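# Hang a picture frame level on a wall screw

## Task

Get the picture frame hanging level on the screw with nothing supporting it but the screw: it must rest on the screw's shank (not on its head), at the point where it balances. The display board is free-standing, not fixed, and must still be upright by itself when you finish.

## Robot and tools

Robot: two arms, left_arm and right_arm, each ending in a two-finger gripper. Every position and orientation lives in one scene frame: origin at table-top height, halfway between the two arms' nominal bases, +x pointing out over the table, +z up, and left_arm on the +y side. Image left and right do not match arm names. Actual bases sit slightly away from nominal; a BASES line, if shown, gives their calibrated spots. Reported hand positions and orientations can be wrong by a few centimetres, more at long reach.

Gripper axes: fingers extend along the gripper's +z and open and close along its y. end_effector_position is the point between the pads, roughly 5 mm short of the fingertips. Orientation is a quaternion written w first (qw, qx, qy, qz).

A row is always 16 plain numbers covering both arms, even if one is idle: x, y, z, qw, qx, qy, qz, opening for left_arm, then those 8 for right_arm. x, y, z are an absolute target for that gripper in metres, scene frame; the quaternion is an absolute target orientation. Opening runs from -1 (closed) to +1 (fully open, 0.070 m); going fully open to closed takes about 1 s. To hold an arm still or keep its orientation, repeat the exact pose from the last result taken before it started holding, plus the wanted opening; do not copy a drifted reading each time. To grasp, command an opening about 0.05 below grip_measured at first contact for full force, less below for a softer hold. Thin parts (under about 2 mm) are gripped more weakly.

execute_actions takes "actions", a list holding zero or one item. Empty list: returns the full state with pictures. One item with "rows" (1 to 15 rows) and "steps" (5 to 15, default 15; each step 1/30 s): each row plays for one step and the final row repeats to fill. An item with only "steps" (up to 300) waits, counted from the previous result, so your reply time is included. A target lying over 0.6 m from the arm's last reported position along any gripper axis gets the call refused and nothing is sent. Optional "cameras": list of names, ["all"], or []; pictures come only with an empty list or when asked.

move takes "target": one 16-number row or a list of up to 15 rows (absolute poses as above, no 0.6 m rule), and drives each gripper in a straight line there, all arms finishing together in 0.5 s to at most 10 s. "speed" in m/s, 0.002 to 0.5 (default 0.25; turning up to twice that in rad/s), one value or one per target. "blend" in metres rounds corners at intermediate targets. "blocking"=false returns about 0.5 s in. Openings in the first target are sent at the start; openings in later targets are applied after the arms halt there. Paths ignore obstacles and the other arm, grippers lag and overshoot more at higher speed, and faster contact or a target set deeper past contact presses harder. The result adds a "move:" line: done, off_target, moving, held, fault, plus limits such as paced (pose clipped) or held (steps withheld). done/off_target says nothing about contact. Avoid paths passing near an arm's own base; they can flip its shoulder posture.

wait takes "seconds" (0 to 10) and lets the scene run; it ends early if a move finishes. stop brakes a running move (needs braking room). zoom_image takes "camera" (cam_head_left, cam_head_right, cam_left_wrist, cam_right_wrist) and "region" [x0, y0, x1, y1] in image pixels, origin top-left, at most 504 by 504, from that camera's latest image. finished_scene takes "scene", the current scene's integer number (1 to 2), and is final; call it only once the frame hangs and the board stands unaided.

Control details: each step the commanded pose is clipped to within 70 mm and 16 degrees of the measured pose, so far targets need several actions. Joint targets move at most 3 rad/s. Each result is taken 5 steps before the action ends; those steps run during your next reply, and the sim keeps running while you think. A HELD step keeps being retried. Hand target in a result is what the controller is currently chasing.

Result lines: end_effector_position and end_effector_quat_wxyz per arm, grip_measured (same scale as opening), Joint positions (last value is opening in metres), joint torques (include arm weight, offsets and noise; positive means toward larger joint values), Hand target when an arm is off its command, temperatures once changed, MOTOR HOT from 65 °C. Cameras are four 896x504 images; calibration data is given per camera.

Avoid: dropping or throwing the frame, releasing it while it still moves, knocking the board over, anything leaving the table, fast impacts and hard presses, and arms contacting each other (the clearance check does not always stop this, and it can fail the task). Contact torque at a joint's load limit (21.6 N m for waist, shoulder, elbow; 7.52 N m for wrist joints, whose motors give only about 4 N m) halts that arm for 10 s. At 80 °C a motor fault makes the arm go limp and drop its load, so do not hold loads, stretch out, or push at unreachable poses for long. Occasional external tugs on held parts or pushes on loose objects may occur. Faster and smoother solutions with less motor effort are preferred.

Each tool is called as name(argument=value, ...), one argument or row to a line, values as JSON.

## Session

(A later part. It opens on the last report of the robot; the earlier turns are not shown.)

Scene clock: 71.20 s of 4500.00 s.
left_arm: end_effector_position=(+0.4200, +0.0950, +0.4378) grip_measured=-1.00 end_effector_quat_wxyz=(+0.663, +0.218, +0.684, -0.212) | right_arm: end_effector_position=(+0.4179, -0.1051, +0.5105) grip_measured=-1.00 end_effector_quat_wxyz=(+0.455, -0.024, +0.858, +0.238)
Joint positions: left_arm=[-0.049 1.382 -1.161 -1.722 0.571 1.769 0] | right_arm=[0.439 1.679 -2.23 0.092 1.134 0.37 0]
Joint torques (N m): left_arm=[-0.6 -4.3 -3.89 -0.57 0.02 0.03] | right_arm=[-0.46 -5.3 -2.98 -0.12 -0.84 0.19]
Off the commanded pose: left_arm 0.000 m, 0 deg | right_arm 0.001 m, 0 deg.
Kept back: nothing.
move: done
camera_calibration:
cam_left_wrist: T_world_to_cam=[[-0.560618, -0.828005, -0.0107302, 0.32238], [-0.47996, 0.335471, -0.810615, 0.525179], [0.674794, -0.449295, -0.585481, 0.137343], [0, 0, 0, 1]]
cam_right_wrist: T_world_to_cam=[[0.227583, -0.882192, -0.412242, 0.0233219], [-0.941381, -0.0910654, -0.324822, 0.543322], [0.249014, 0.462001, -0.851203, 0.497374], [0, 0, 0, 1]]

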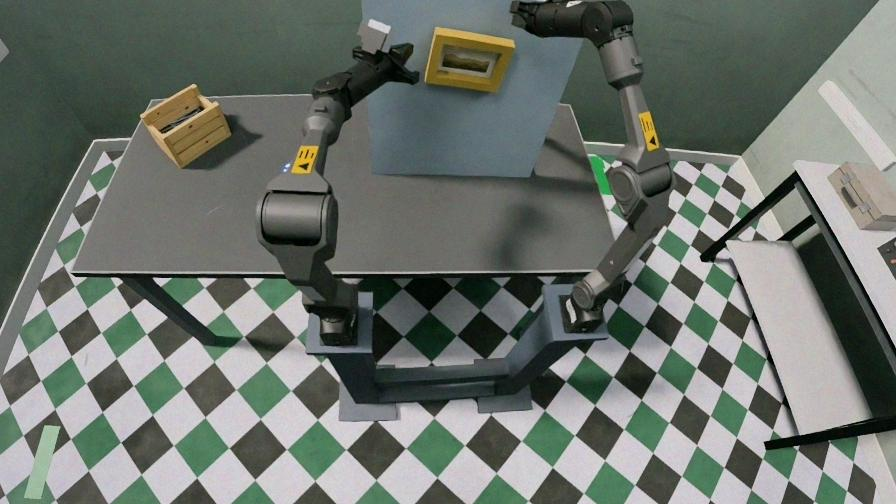

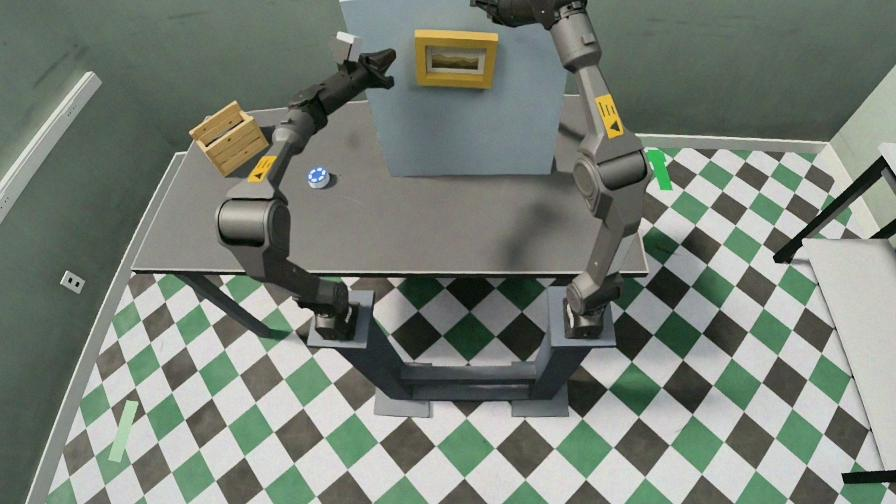

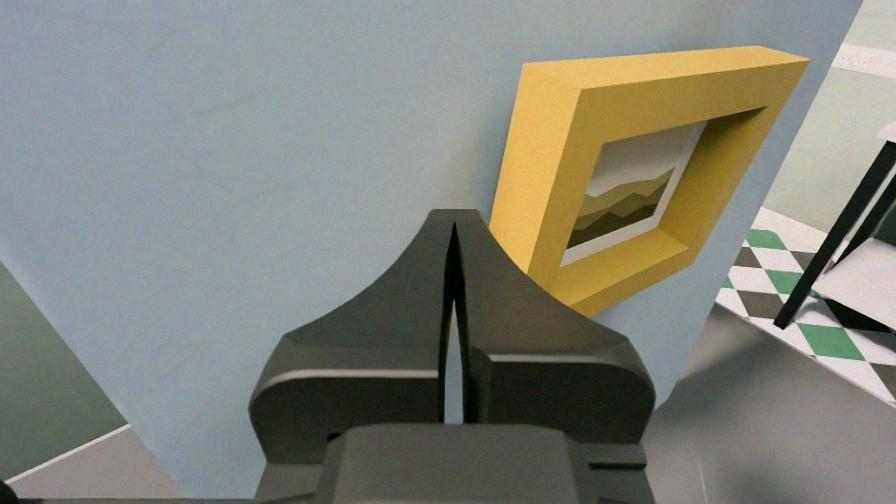

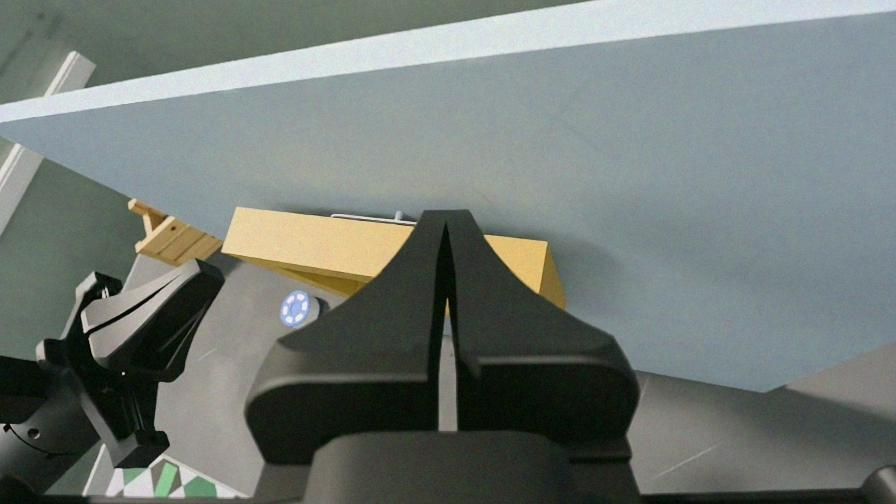

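move(
  target=[
    [0.42, 0.085, 0.50, 0.663, 0.218, 0.684, -0.212, -1, 0.418, -0.105, 0.51, 0.455, -0.024, 0.858, 0.238, -1],
    [0.434, 0.036, 0.495, 0.663, 0.218, 0.684, -0.212, -1, 0.418, -0.105, 0.51, 0.455, -0.024, 0.858, 0.238, -1],
  ],
  speed=0.1,
  blend=0.02,
  cameras=["cam_left_wrist", "cam_right_wrist", "cam_head_left"],
)

Scene clock: 77.47 s of 4500.00 s.
left_arm: end_effector_position=(+0.4344, +0.0355, +0.4942) grip_measured=-1.00 end_effector_quat_wxyz=(+0.662, +0.218, +0.685, -0.212) | right_arm: end_effector_position=(+0.4179, -0.1050, +0.5101) grip_measured=-1.00 end_effector_quat_wxyz=(+0.455, -0.024, +0.858, +0.238)
Joint positions: left_arm=[-0.276 1.48 -1.486 -1.223 0.359 1.212 0] | right_arm=[0.439 1.679 -2.229 0.092 1.134 0.37 0]
Joint torques (N m): left_arm=[0.27 -6.23 -3.7 -0.5 -0.4 0] | right_arm=[-0.27 -6.88 -3.09 0.05 -0.85 -0.15]
Off the commanded pose: left_arm 0.001 m, 0 deg | right_arm 0.000 m, 0 deg.
Kept back: nothing.
move: done
camera_calibration:
cam_left_wrist: T_world_to_cam=[[-0.560609, -0.828016, -0.0103675, 0.281625], [-0.480988, 0.335794, -0.809872, 0.597858], [0.674068, -0.449035, -0.586515, 0.13473], [0, 0, 0, 1]]
cam_right_wrist: T_world_to_cam=[[0.227234, -0.882346, -0.412105, 0.0232444], [-0.941655, -0.0911864, -0.323991, 0.542936], [0.248294, 0.461683, -0.851586, 0.497511], [0, 0, 0, 1]]
Images, in order: cam_head_left, cam_left_wrist, cam_right_wrist.

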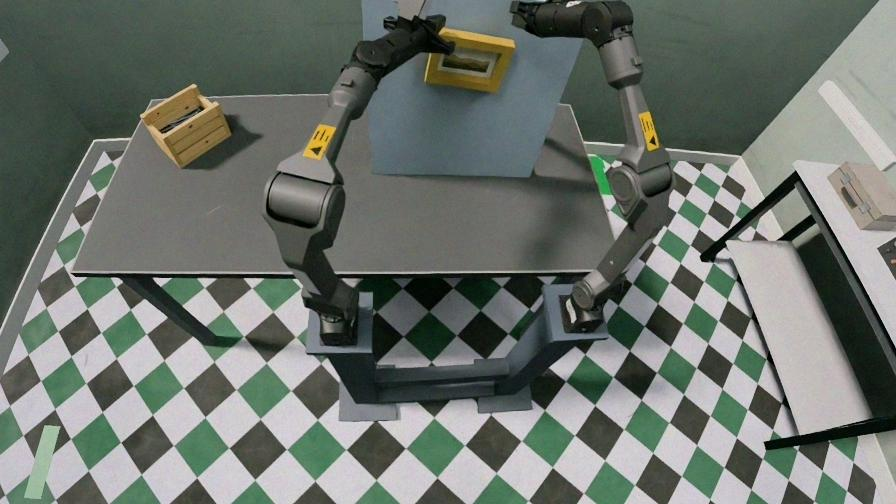

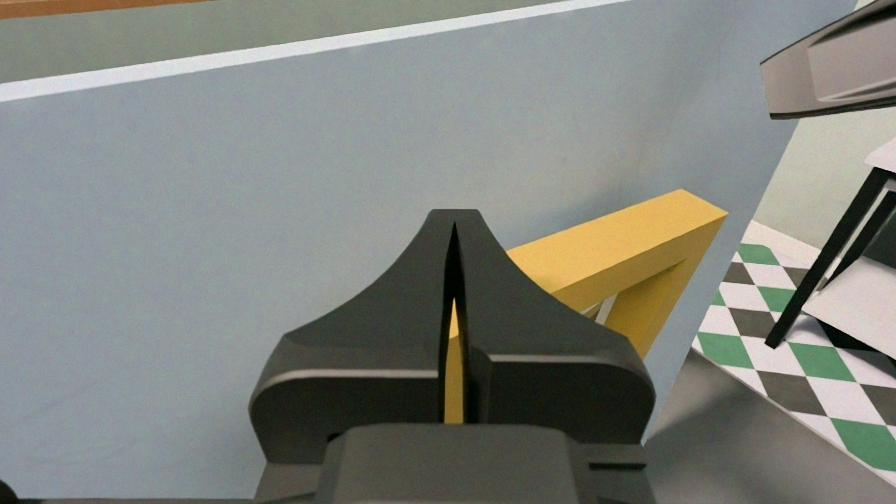

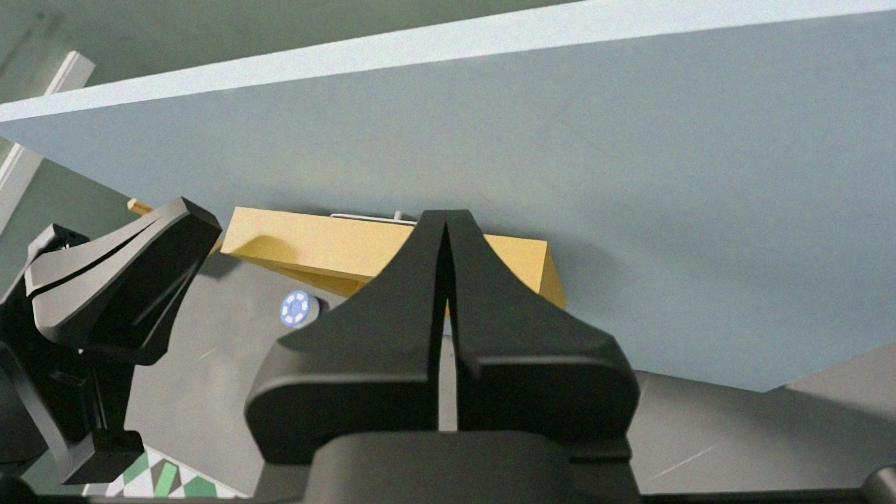

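move(
  target=[
    [0.434, 0.034, 0.480, 0.663, 0.218, 0.684, -0.212, -1, 0.418, -0.105, 0.51, 0.455, -0.024, 0.858, 0.238, -1],
    [0.434, 0.034, 0.471, 0.663, 0.218, 0.684, -0.212, -1, 0.418, -0.105, 0.51, 0.455, -0.024, 0.858, 0.238, -1],
  ],
  speed=[0.06, 0.03],
  cameras=["cam_left_wrist", "cam_right_wrist", "cam_head_left", "cam_head_right"],
)

zoom_image(
  camera="cam_head_right",
  region=[390, 10, 520, 110],
)

zoom_image(
  camera="cam_head_left",
  region=[410, 10, 540, 110],
)

Scene clock: 78.67 s of 4500.00 s.
left_arm: end_effector_position=(+0.4342, +0.0341, +0.4707) grip_measured=-1.00 end_effector_quat_wxyz=(+0.663, +0.218, +0.684, -0.212) | right_arm: end_effector_position=(+0.4179, -0.1050, +0.5101) grip_measured=-1.00 end_effector_quat_wxyz=(+0.455, -0.024, +0.858, +0.238)
Joint positions: left_arm=[-0.282 1.47 -1.38 -1.483 0.332 1.488 0] | right_arm=[0.439 1.679 -2.229 0.092 1.134 0.37 0]
Joint torques (N m): left_arm=[-0.75 -6.59 -3.26 -0.21 -0.33 -0.17] | right_arm=[-0.19 -6.87 -3.11 0.06 -0.85 -0.15]
Off the commanded pose: left_arm 0.000 m, 0 deg | right_arm 0.000 m, 0 deg.
Kept back: nothing.
move: done
camera_calibration:
cam_left_wrist: T_world_to_cam=[[-0.560326, -0.828195, -0.011327, 0.280432], [-0.479953, 0.335803, -0.810482, 0.579071], [0.675041, -0.448698, -0.585654, 0.119582], [0, 0, 0, 1]]
cam_right_wrist: T_world_to_cam=[[0.227234, -0.882346, -0.412105, 0.0232444], [-0.941655, -0.0911864, -0.323991, 0.542936], [0.248294, 0.461683, -0.851586, 0.497511], [0, 0, 0, 1]]

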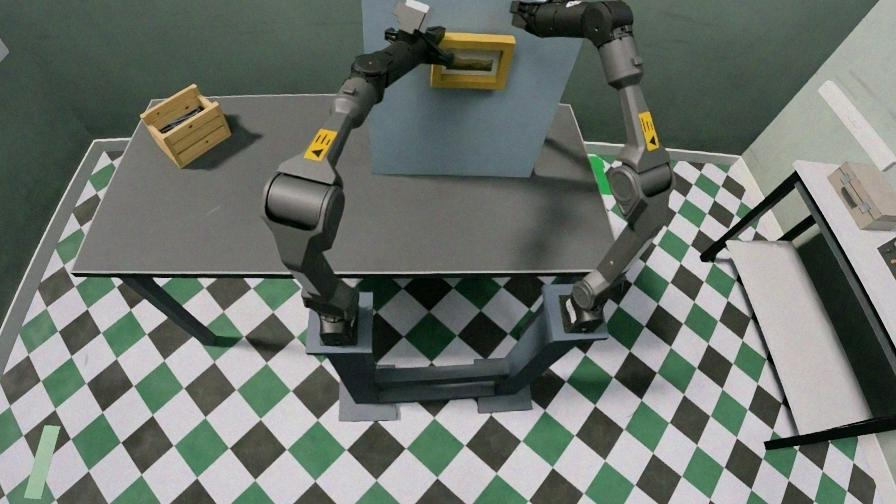

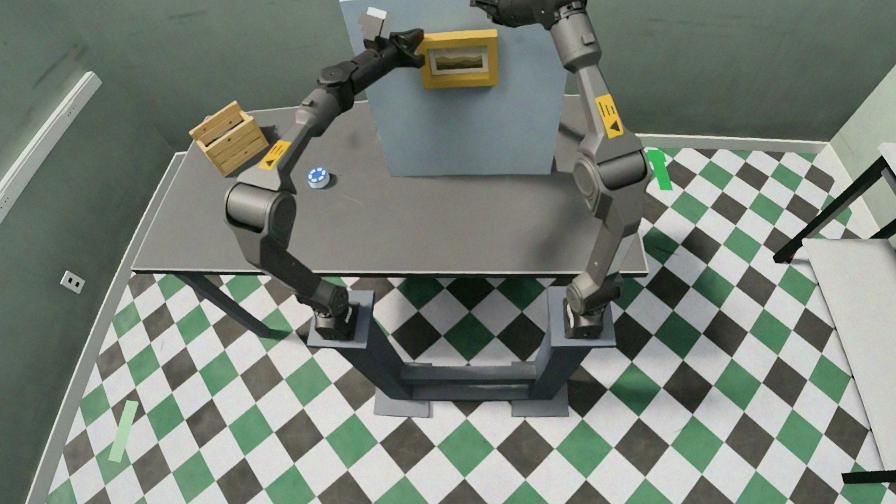

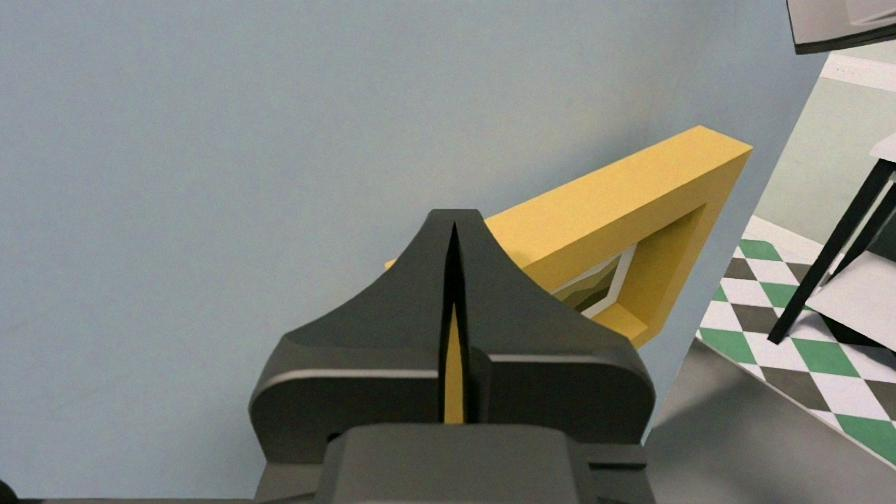

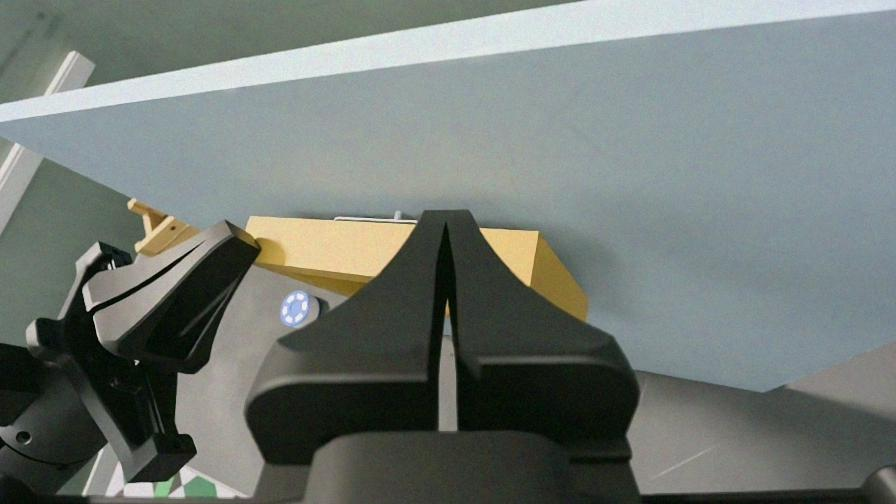

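Scaled by 3.877 from the camera's 896x504 image, which has a finer 1280x720 frame.

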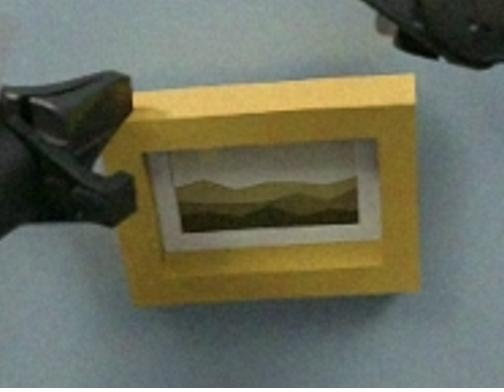

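Scaled by 3.877 from the camera's 896x504 image, which has a finer 1280x720 frame.

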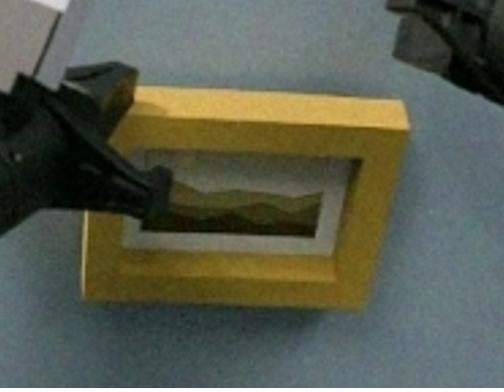

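move(
  target=[
    [0.434, 0.034, 0.50, 0.663, 0.218, 0.684, -0.212, -1, 0.418, -0.105, 0.51, 0.455, -0.024, 0.858, 0.238, -1],
    [0.38, 0.12, 0.50, 0.663, 0.218, 0.684, -0.212, -1, 0.418, -0.105, 0.51, 0.455, -0.024, 0.858, 0.238, -1],
  ],
  speed=[0.05, 0.1],
  blend=[0.01, 0],
  cameras=["cam_left_wrist", "cam_right_wrist", "cam_head_left", "cam_head_right"],
)

zoom_image(
  camera="cam_head_right",
  region=[390, 10, 520, 110],
)

zoom_image(
  camera="cam_head_left",
  region=[410, 10, 540, 110],
)

zoom_image(
  camera="cam_left_wrist",
  region=[400, 0, 896, 280],
)

Scene clock: 81.20 s of 4500.00 s.
left_arm: end_effector_position=(+0.3797, +0.1202, +0.5004) grip_measured=-1.00 end_effector_quat_wxyz=(+0.663, +0.218, +0.684, -0.212) | right_arm: end_effector_position=(+0.4179, -0.1050, +0.5101) grip_measured=-1.00 end_effector_quat_wxyz=(+0.455, -0.024, +0.858, +0.238)
Joint positions: left_arm=[0.068 1.259 -1.304 -1.364 0.698 1.327 0] | right_arm=[0.439 1.679 -2.229 0.092 1.134 0.37 0]
Joint torques (N m): left_arm=[-0.97 -3.92 -3.03 -0.53 -0.54 -0.06] | right_arm=[-0.1 -6.8 -3.08 0.05 -0.84 -0.15]
Off the commanded pose: left_arm 0.001 m, 0 deg | right_arm 0.000 m, 0 deg.
Kept back: nothing.
move: done
camera_calibration:
cam_left_wrist: T_world_to_cam=[[-0.560137, -0.82832, -0.0114943, 0.321577], [-0.478979, 0.335159, -0.811325, 0.548163], [0.675889, -0.448947, -0.584483, 0.211583], [0, 0, 0, 1]]
cam_right_wrist: T_world_to_cam=[[0.227234, -0.882346, -0.412105, 0.0232444], [-0.941655, -0.0911864, -0.323991, 0.542936], [0.248294, 0.461683, -0.851586, 0.497511], [0, 0, 0, 1]]

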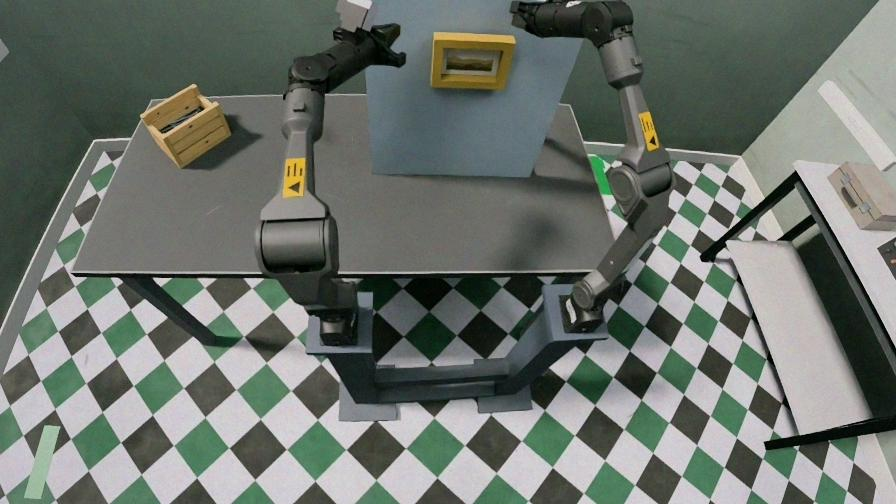

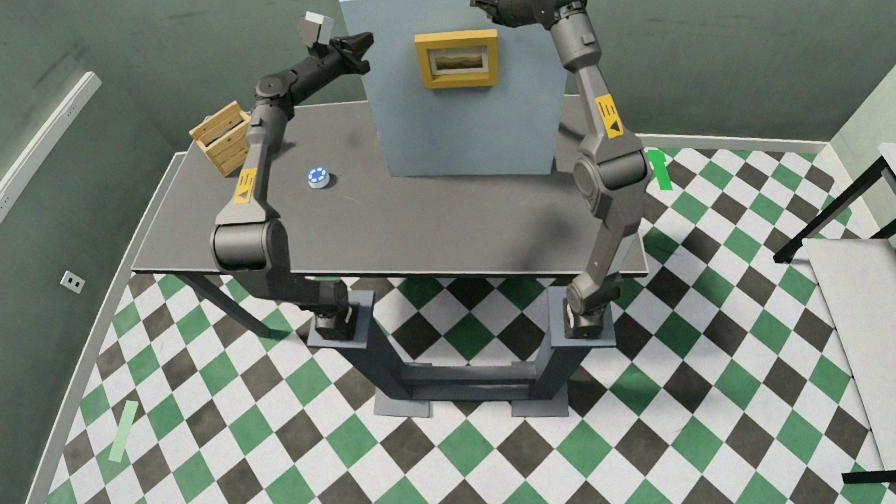

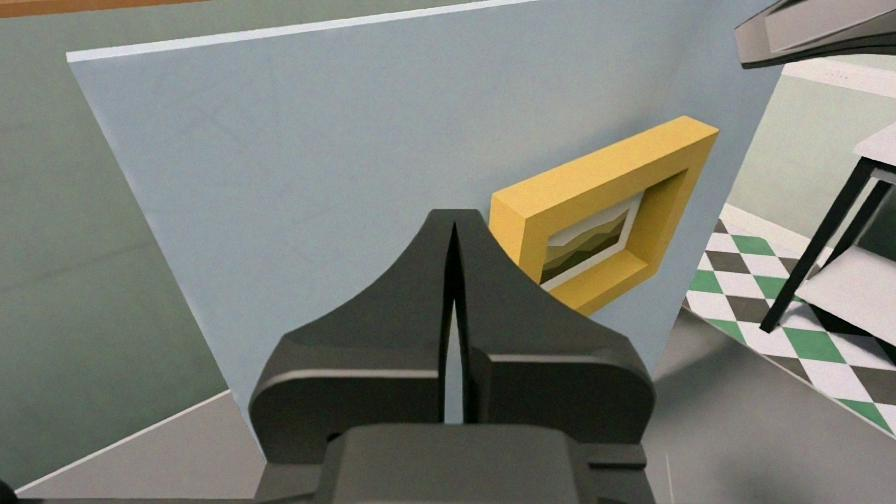

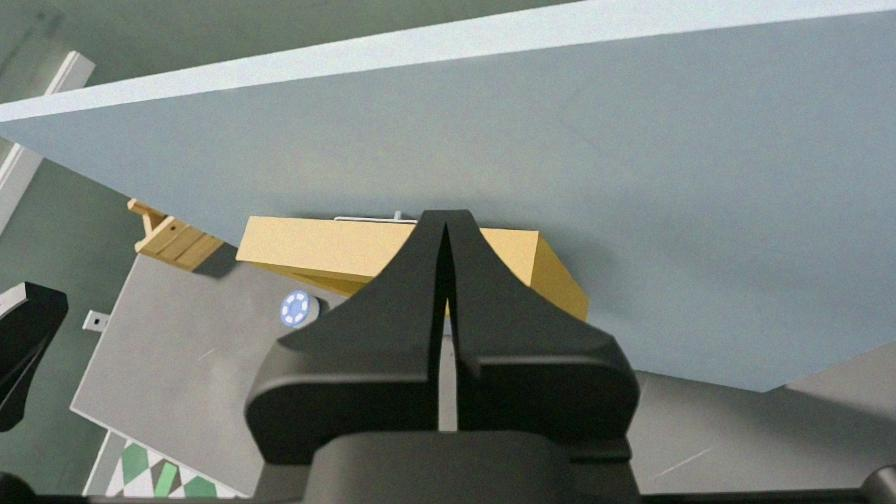

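Scaled by 3.877 from the camera's 896x504 image, which has a finer 1280x720 frame.

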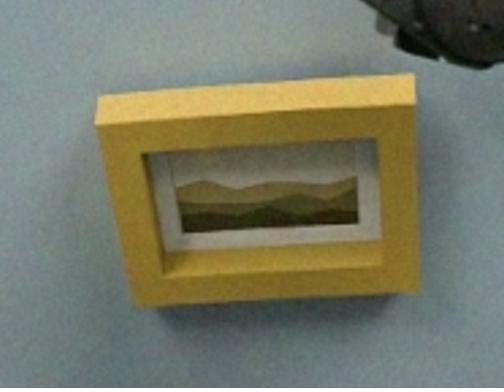

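Scaled by 3.877 from the camera's 896x504 image, which has a finer 1280x720 frame.

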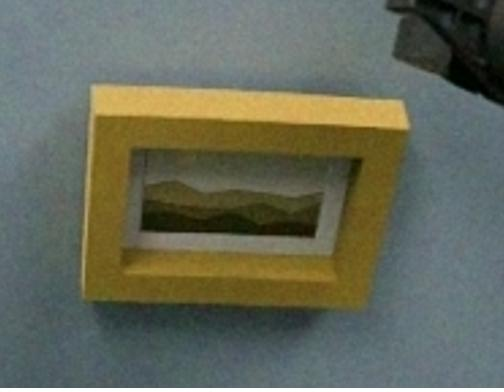

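Scaled by 1.016 from the camera's 896x504 image, which has a finer 1280x720 frame.

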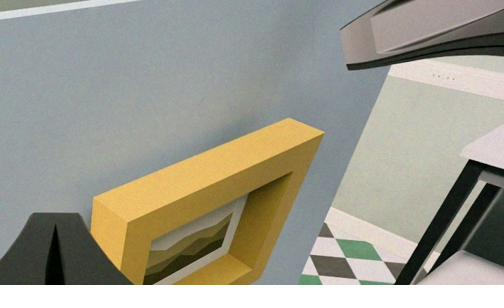

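move(
  target=[
    [0.34, 0.16, 0.48, 0.663, 0.218, 0.684, -0.212, -1, 0.34, -0.12, 0.48, 0.6, -0.06, 0.78, 0.16, -1],
    [0.30, 0.22, 0.46, 0.663, 0.218, 0.684, -0.212, -1, 0.28, -0.11, 0.37, 0.811, -0.128, 0.567, 0.064, -1],
  ],
  speed=0.2,
  blend=0.04,
  cameras=["cam_right_wrist", "cam_left_wrist"],
)

zoom_image(
  camera="cam_right_wrist",
  region=[240, 20, 580, 270],
)

Scene clock: 84.90 s of 4500.00 s.
left_arm: end_effector_position=(+0.3003, +0.2195, +0.4599) grip_measured=-1.00 end_effector_quat_wxyz=(+0.676, +0.179, +0.694, -0.172) | right_arm: end_effector_position=(+0.2798, -0.1103, +0.3700) grip_measured=-1.00 end_effector_quat_wxyz=(+0.703, -0.096, +0.705, +0.012)
Joint positions: left_arm=[0.725 1.026 -0.982 -1.526 1.223 1.517 0] | right_arm=[1.3 1.176 -0.701 -1.739 1.154 1.873 0]
Joint torques (N m): left_arm=[-0.74 -1.8 -3.31 -1.04 0.05 0.05] | right_arm=[0.68 -1.52 -4.44 -1.11 0.37 0.22]
Hand target: left_arm +0.3005, +0.2195, +0.4600; +0.676, +0.179, +0.694, -0.173 | right_arm +0.2797, -0.1100, +0.3702; +0.703, -0.096, +0.704, +0.012
Off the commanded pose: left_arm 0.001 m, 7 deg | right_arm 0.000 m, 21 deg; orientation clipped.
joint sent to its limit (left arm) — joint 5 (wrist pitch), upper limit.
joint sent to its limit (right arm) — joint 4 (forearm roll), lower limit.
Kept back: nothing.
move: off_target (left_arm, right_arm); limits=paced
camera_calibration:
cam_left_wrist: T_world_to_cam=[[-0.460676, -0.887455, -0.0142054, 0.343241], [-0.511453, 0.278507, -0.812927, 0.46693], [0.725392, -0.36723, -0.582193, 0.252291], [0, 0, 0, 1]]
cam_right_wrist: T_world_to_cam=[[0.142444, -0.986521, 0.0805334, -0.177803], [-0.603245, -0.151032, -0.783125, 0.43559], [0.784732, 0.0629697, -0.616628, 0.133882], [0, 0, 0, 1]]
Images, in order: cam_left_wrist, cam_right_wrist.

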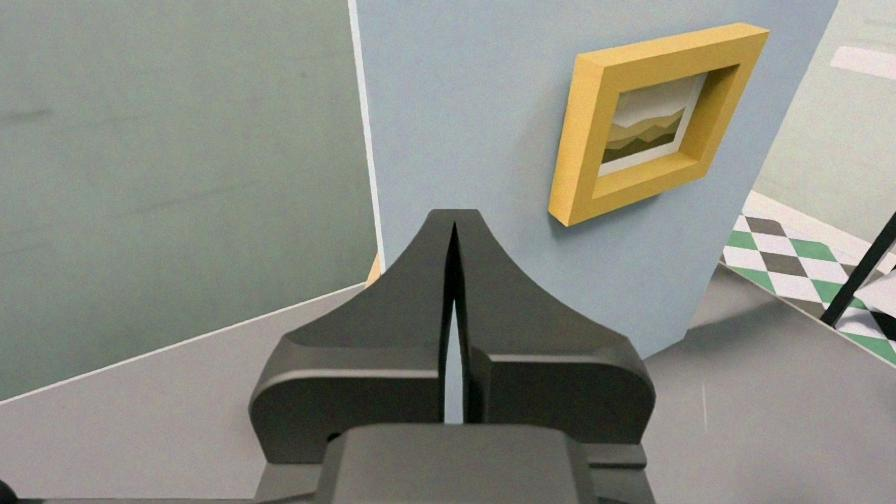

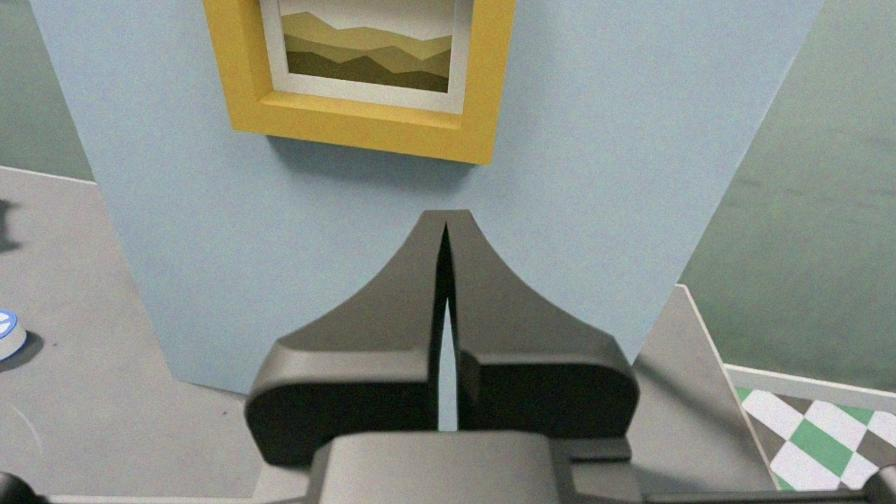

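Scaled by 1.482 from the camera's 896x504 image, which has a finer 1280x720 frame.

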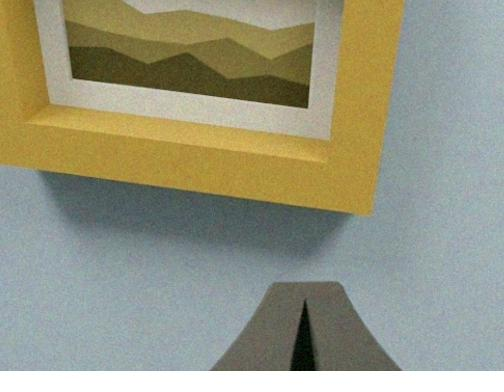

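zoom_image(
  camera="cam_right_wrist",
  region=[0, 0, 240, 400],
)

zoom_image(
  camera="cam_right_wrist",
  region=[600, 0, 840, 400],
)

zoom_image(
  camera="cam_right_wrist",
  region=[190, 0, 530, 180],
)

Scaled by 1.260 from the camera's 896x504 image, which has a finer 1280x720 frame.

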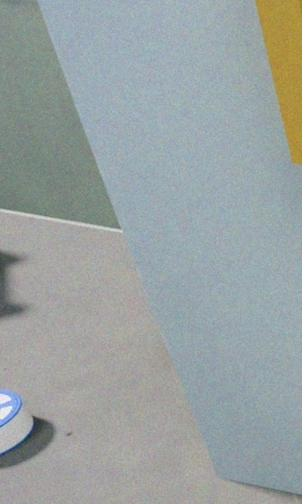

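Scaled by 1.260 from the camera's 896x504 image, which has a finer 1280x720 frame.

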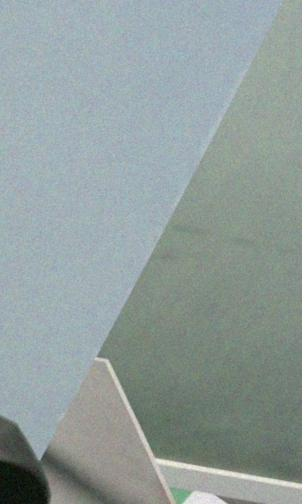

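Scaled by 1.482 from the camera's 896x504 image, which has a finer 1280x720 frame.

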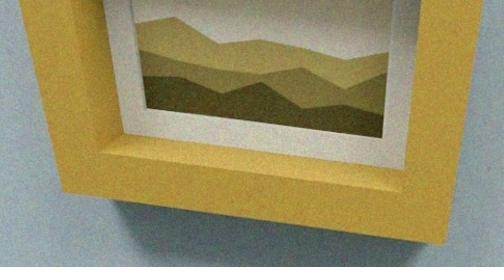

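move(
  target=[
    [0.30, 0.22, 0.46, 0.676, 0.179, 0.694, -0.172, -1, 0.30, -0.33, 0.42, 0.6342, -0.3114, 0.3114, 0.6338, -1],
    [0.30, 0.22, 0.46, 0.676, 0.179, 0.694, -0.172, -1, 0.43, -0.335, 0.456, 0.6342, -0.3114, 0.3114, 0.6338, -1],
  ],
  speed=0.2,
  blend=0.04,
  cameras=["cam_right_wrist", "cam_head_left"],
)

Scene clock: 98.73 s of 4500.00 s.
left_arm: end_effector_position=(+0.3001, +0.2196, +0.4601) grip_measured=-1.00 end_effector_quat_wxyz=(+0.676, +0.179, +0.694, -0.172) | right_arm: end_effector_position=(+0.4301, -0.3346, +0.4563) grip_measured=-1.00 end_effector_quat_wxyz=(+0.701, +0.010, +0.583, +0.411)
Joint positions: left_arm=[0.726 1.025 -0.982 -1.526 1.223 1.517 0] | right_arm=[-0.493 1.535 -1.079 -1.041 -1.224 1.565 0]
Joint torques (N m): left_arm=[0.52 -3.15 -2.46 -0.77 0.05 0.01] | right_arm=[-0.39 -4.4 -4.5 0.75 -0.4 -0.09]
Hand target: left_arm +0.3001, +0.2199, +0.4600; +0.676, +0.178, +0.694, -0.171 | right_arm +0.4302, -0.3347, +0.4562; +0.701, +0.010, +0.583, +0.411
Off the commanded pose: left_arm 0.000 m, 0 deg | right_arm 0.001 m, 56 deg; orientation clipped.
joint sent to its limit (left arm) — joint 5 (wrist pitch), upper limit.
joint sent to its limit (right arm) — joint 5 (wrist pitch), lower limit.
Kept back: nothing.
move: off_target (right_arm); limits=paced
camera_calibration:
cam_right_wrist: T_world_to_cam=[[0.555068, -0.642504, -0.528289, -0.211987], [-0.538481, 0.206515, -0.816939, 0.66716], [0.633986, 0.73793, -0.231346, 0.198163], [0, 0, 0, 1]]
Images, in order: cam_head_left, cam_right_wrist.

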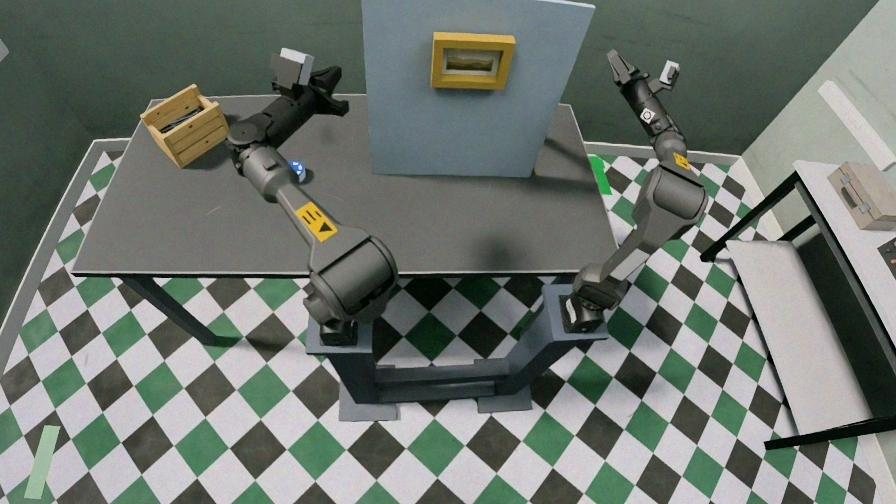

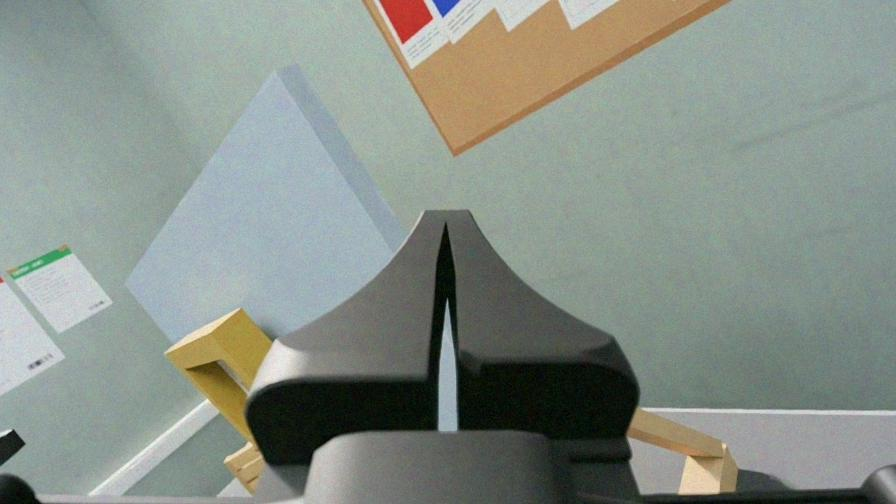

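move(
  target=[
    [0.30, 0.22, 0.46, 0.676, 0.179, 0.694, -0.172, -1, 0.38, -0.24, 0.48, 0.4068, -0.1726, 0.8408, 0.3134, -1],
    [0.30, 0.22, 0.46, 0.676, 0.179, 0.694, -0.172, -1, 0.415, -0.165, 0.475, 0.4068, -0.1726, 0.8408, 0.3134, -1],
  ],
  speed=0.15,
  blend=0.03,
  cameras=["cam_right_wrist", "cam_head_left"],
)

Scene clock: 106.83 s of 4500.00 s.
left_arm: end_effector_position=(+0.3001, +0.2196, +0.4601) grip_measured=-1.00 end_effector_quat_wxyz=(+0.676, +0.179, +0.694, -0.172) | right_arm: end_effector_position=(+0.4154, -0.1652, +0.4747) grip_measured=-1.00 end_effector_quat_wxyz=(+0.543, -0.191, +0.717, +0.393)
Joint positions: left_arm=[0.726 1.025 -0.982 -1.526 1.223 1.517 0] | right_arm=[-0.097 1.497 -1.487 -1.74 -1.022 2.092 0]
Joint torques (N m): left_arm=[0.13 -2.77 -2.64 -0.8 0.06 -0.02] | right_arm=[0.07 -6.17 -3.52 0.29 0.2 -0.12]
Hand target: left_arm +0.3001, +0.2199, +0.4600; +0.676, +0.178, +0.694, -0.171 | right_arm +0.4150, -0.1651, +0.4747; +0.543, -0.191, +0.717, +0.393
Off the commanded pose: left_arm 0.000 m, 0 deg | right_arm 0.001 m, 23 deg; orientation clipped.
joint sent to its limit (left arm) — joint 5 (wrist pitch), upper limit.
joint sent to its limit (right arm) — joint 4 (forearm roll), lower limit; joint 6 (wrist roll), upper limit.
Kept back: nothing.
move: off_target (right_arm); limits=paced
camera_calibration:
cam_right_wrist: T_world_to_cam=[[0.680681, -0.619802, -0.390535, -0.199129], [-0.676615, -0.32754, -0.659477, 0.533744], [0.280829, 0.713136, -0.642318, 0.424395], [0, 0, 0, 1]]
Images, in order: cam_head_left, cam_right_wrist.

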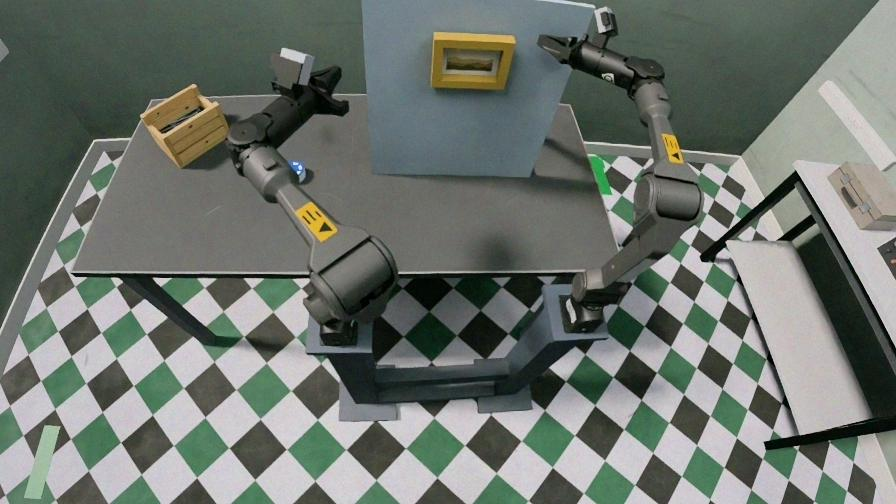

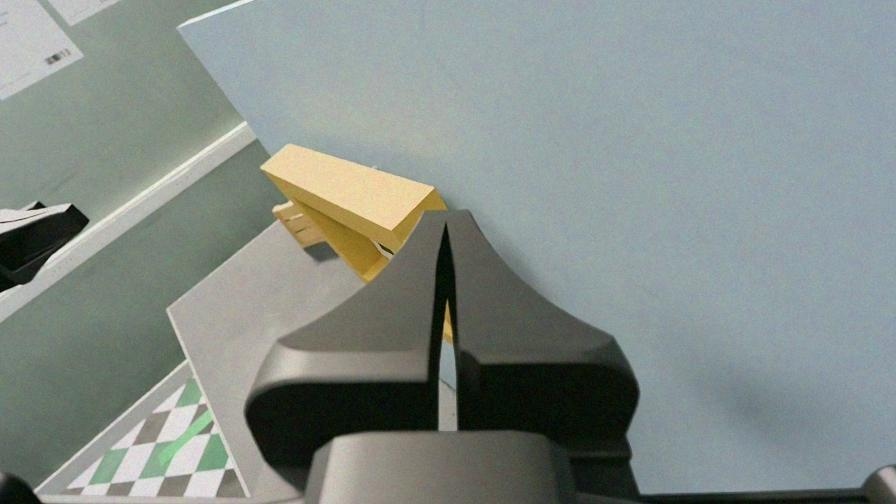

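execute_actions(
  actions=[],
)

zoom_image(
  camera="cam_right_wrist",
  region=[300, 130, 500, 240],
)

Scene clock: 107.73 s of 4500.00 s.
left_arm: end_effector_position=(+0.3001, +0.2196, +0.4601) grip_measured=-1.00 end_effector_quat_wxyz=(+0.676, +0.179, +0.694, -0.172) | right_arm: end_effector_position=(+0.4152, -0.1652, +0.4744) grip_measured=-1.00 end_effector_quat_wxyz=(+0.542, -0.191, +0.718, +0.393)
Joint positions: left_arm=[0.726 1.025 -0.982 -1.526 1.223 1.517 0] | right_arm=[-0.097 1.496 -1.486 -1.74 -1.022 2.092 0]
Joint torques (N m): left_arm=[0.11 -2.82 -2.42 -0.84 0.06 -0.06] | right_arm=[0.67 -6.08 -3.53 0.13 0.22 -0.12]
Motor temperatures (°C): left_arm=[31 32 33 33 36 30] | right_arm=[29 31 34 35 39 32]
Hand target: left_arm +0.3001, +0.2199, +0.4600; +0.676, +0.178, +0.694, -0.171 | right_arm +0.4150, -0.1651, +0.4747; +0.543, -0.191, +0.717, +0.393
Off the commanded pose: left_arm 0.000 m, 0 deg | right_arm 0.001 m, 23 deg; orientation clipped.
Steps of this call (1-27: nothing new was sent). Readings (end_effector_position of left_arm | right_arm):
1: (+0.3001, +0.2196, +0.4601) | (+0.4155, -0.1652, +0.4744)
2: (+0.3001, +0.2196, +0.4601) | (+0.4152, -0.1652, +0.4747)
4: (+0.3001, +0.2196, +0.4601) | (+0.4152, -0.1652, +0.4747)
8: (+0.3001, +0.2196, +0.4601) | (+0.4152, -0.1652, +0.4747)
27: the state above
camera_calibration:
cam_left_wrist: T_world_to_cam=[[-0.459892, -0.887848, -0.0150181, 0.34347], [-0.511163, 0.278528, -0.813102, 0.466954], [0.726094, -0.366262, -0.581928, 0.252014], [0, 0, 0, 1]] pos_world=[0.213663, 0.267193, 0.531493]
cam_right_wrist: T_world_to_cam=[[0.680343, -0.619761, -0.39119, -0.198604], [-0.677186, -0.327471, -0.658925, 0.533375], [0.280273, 0.713203, -0.642486, 0.42457], [0, 0, 0, 1]] pos_world=[0.377317, -0.251227, 0.546542]

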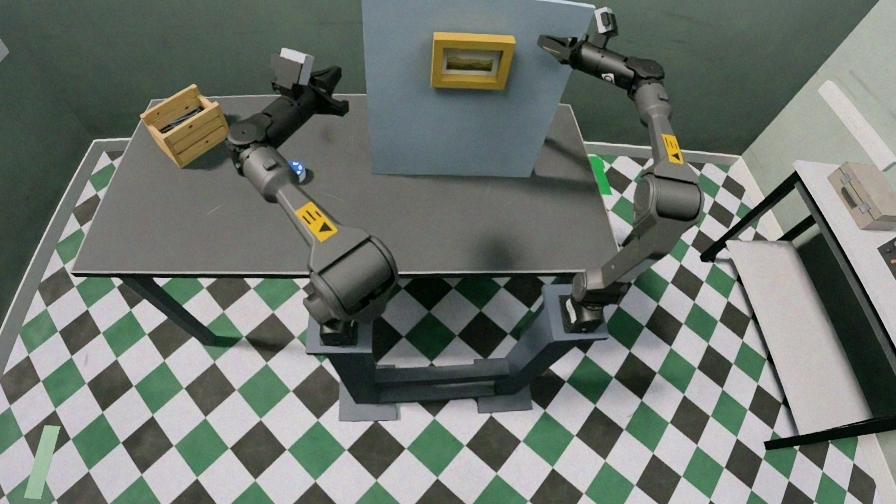

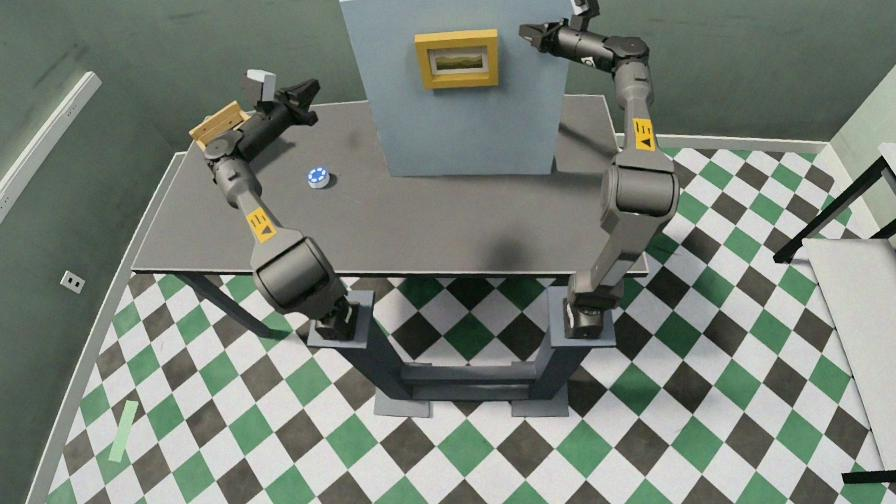

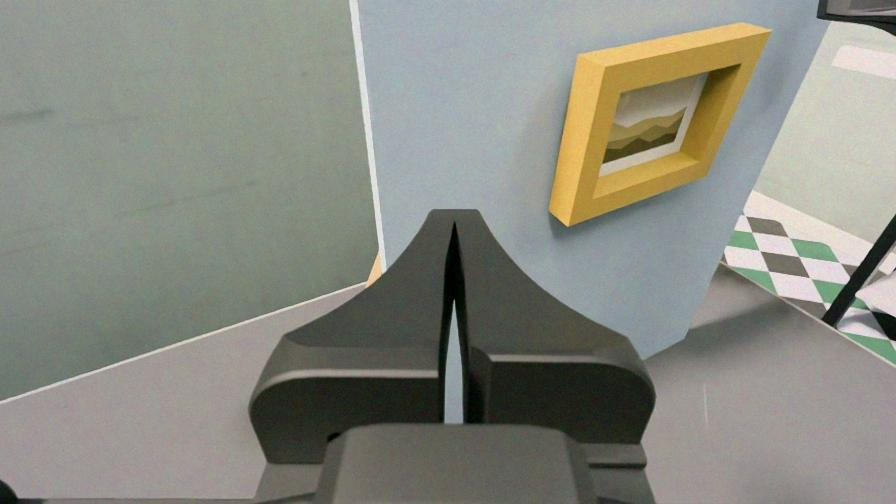

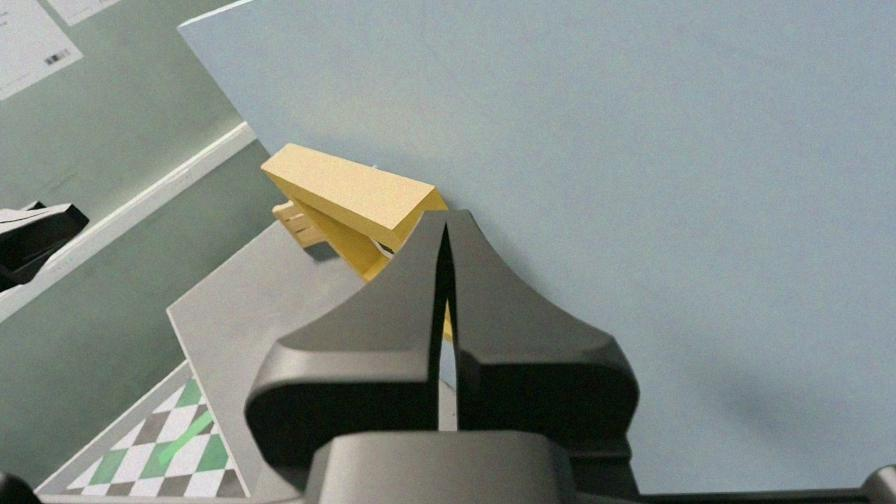

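Scaled by 2.520 from the camera's 896x504 image, which has a finer 1280x720 frame.

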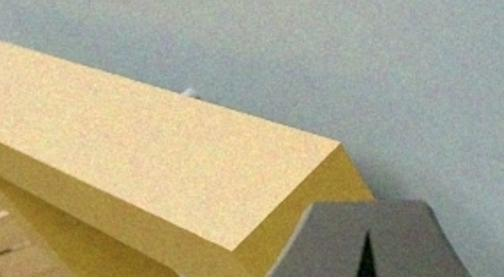

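zoom_image(
  camera="cam_right_wrist",
  region=[350, 150, 400, 178],
)

Scaled by 10.080 from the camera's 896x504 image, which has a finer 1280x720 frame.

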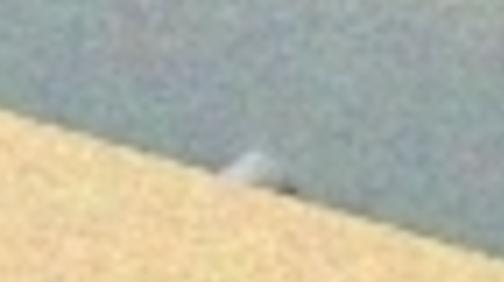

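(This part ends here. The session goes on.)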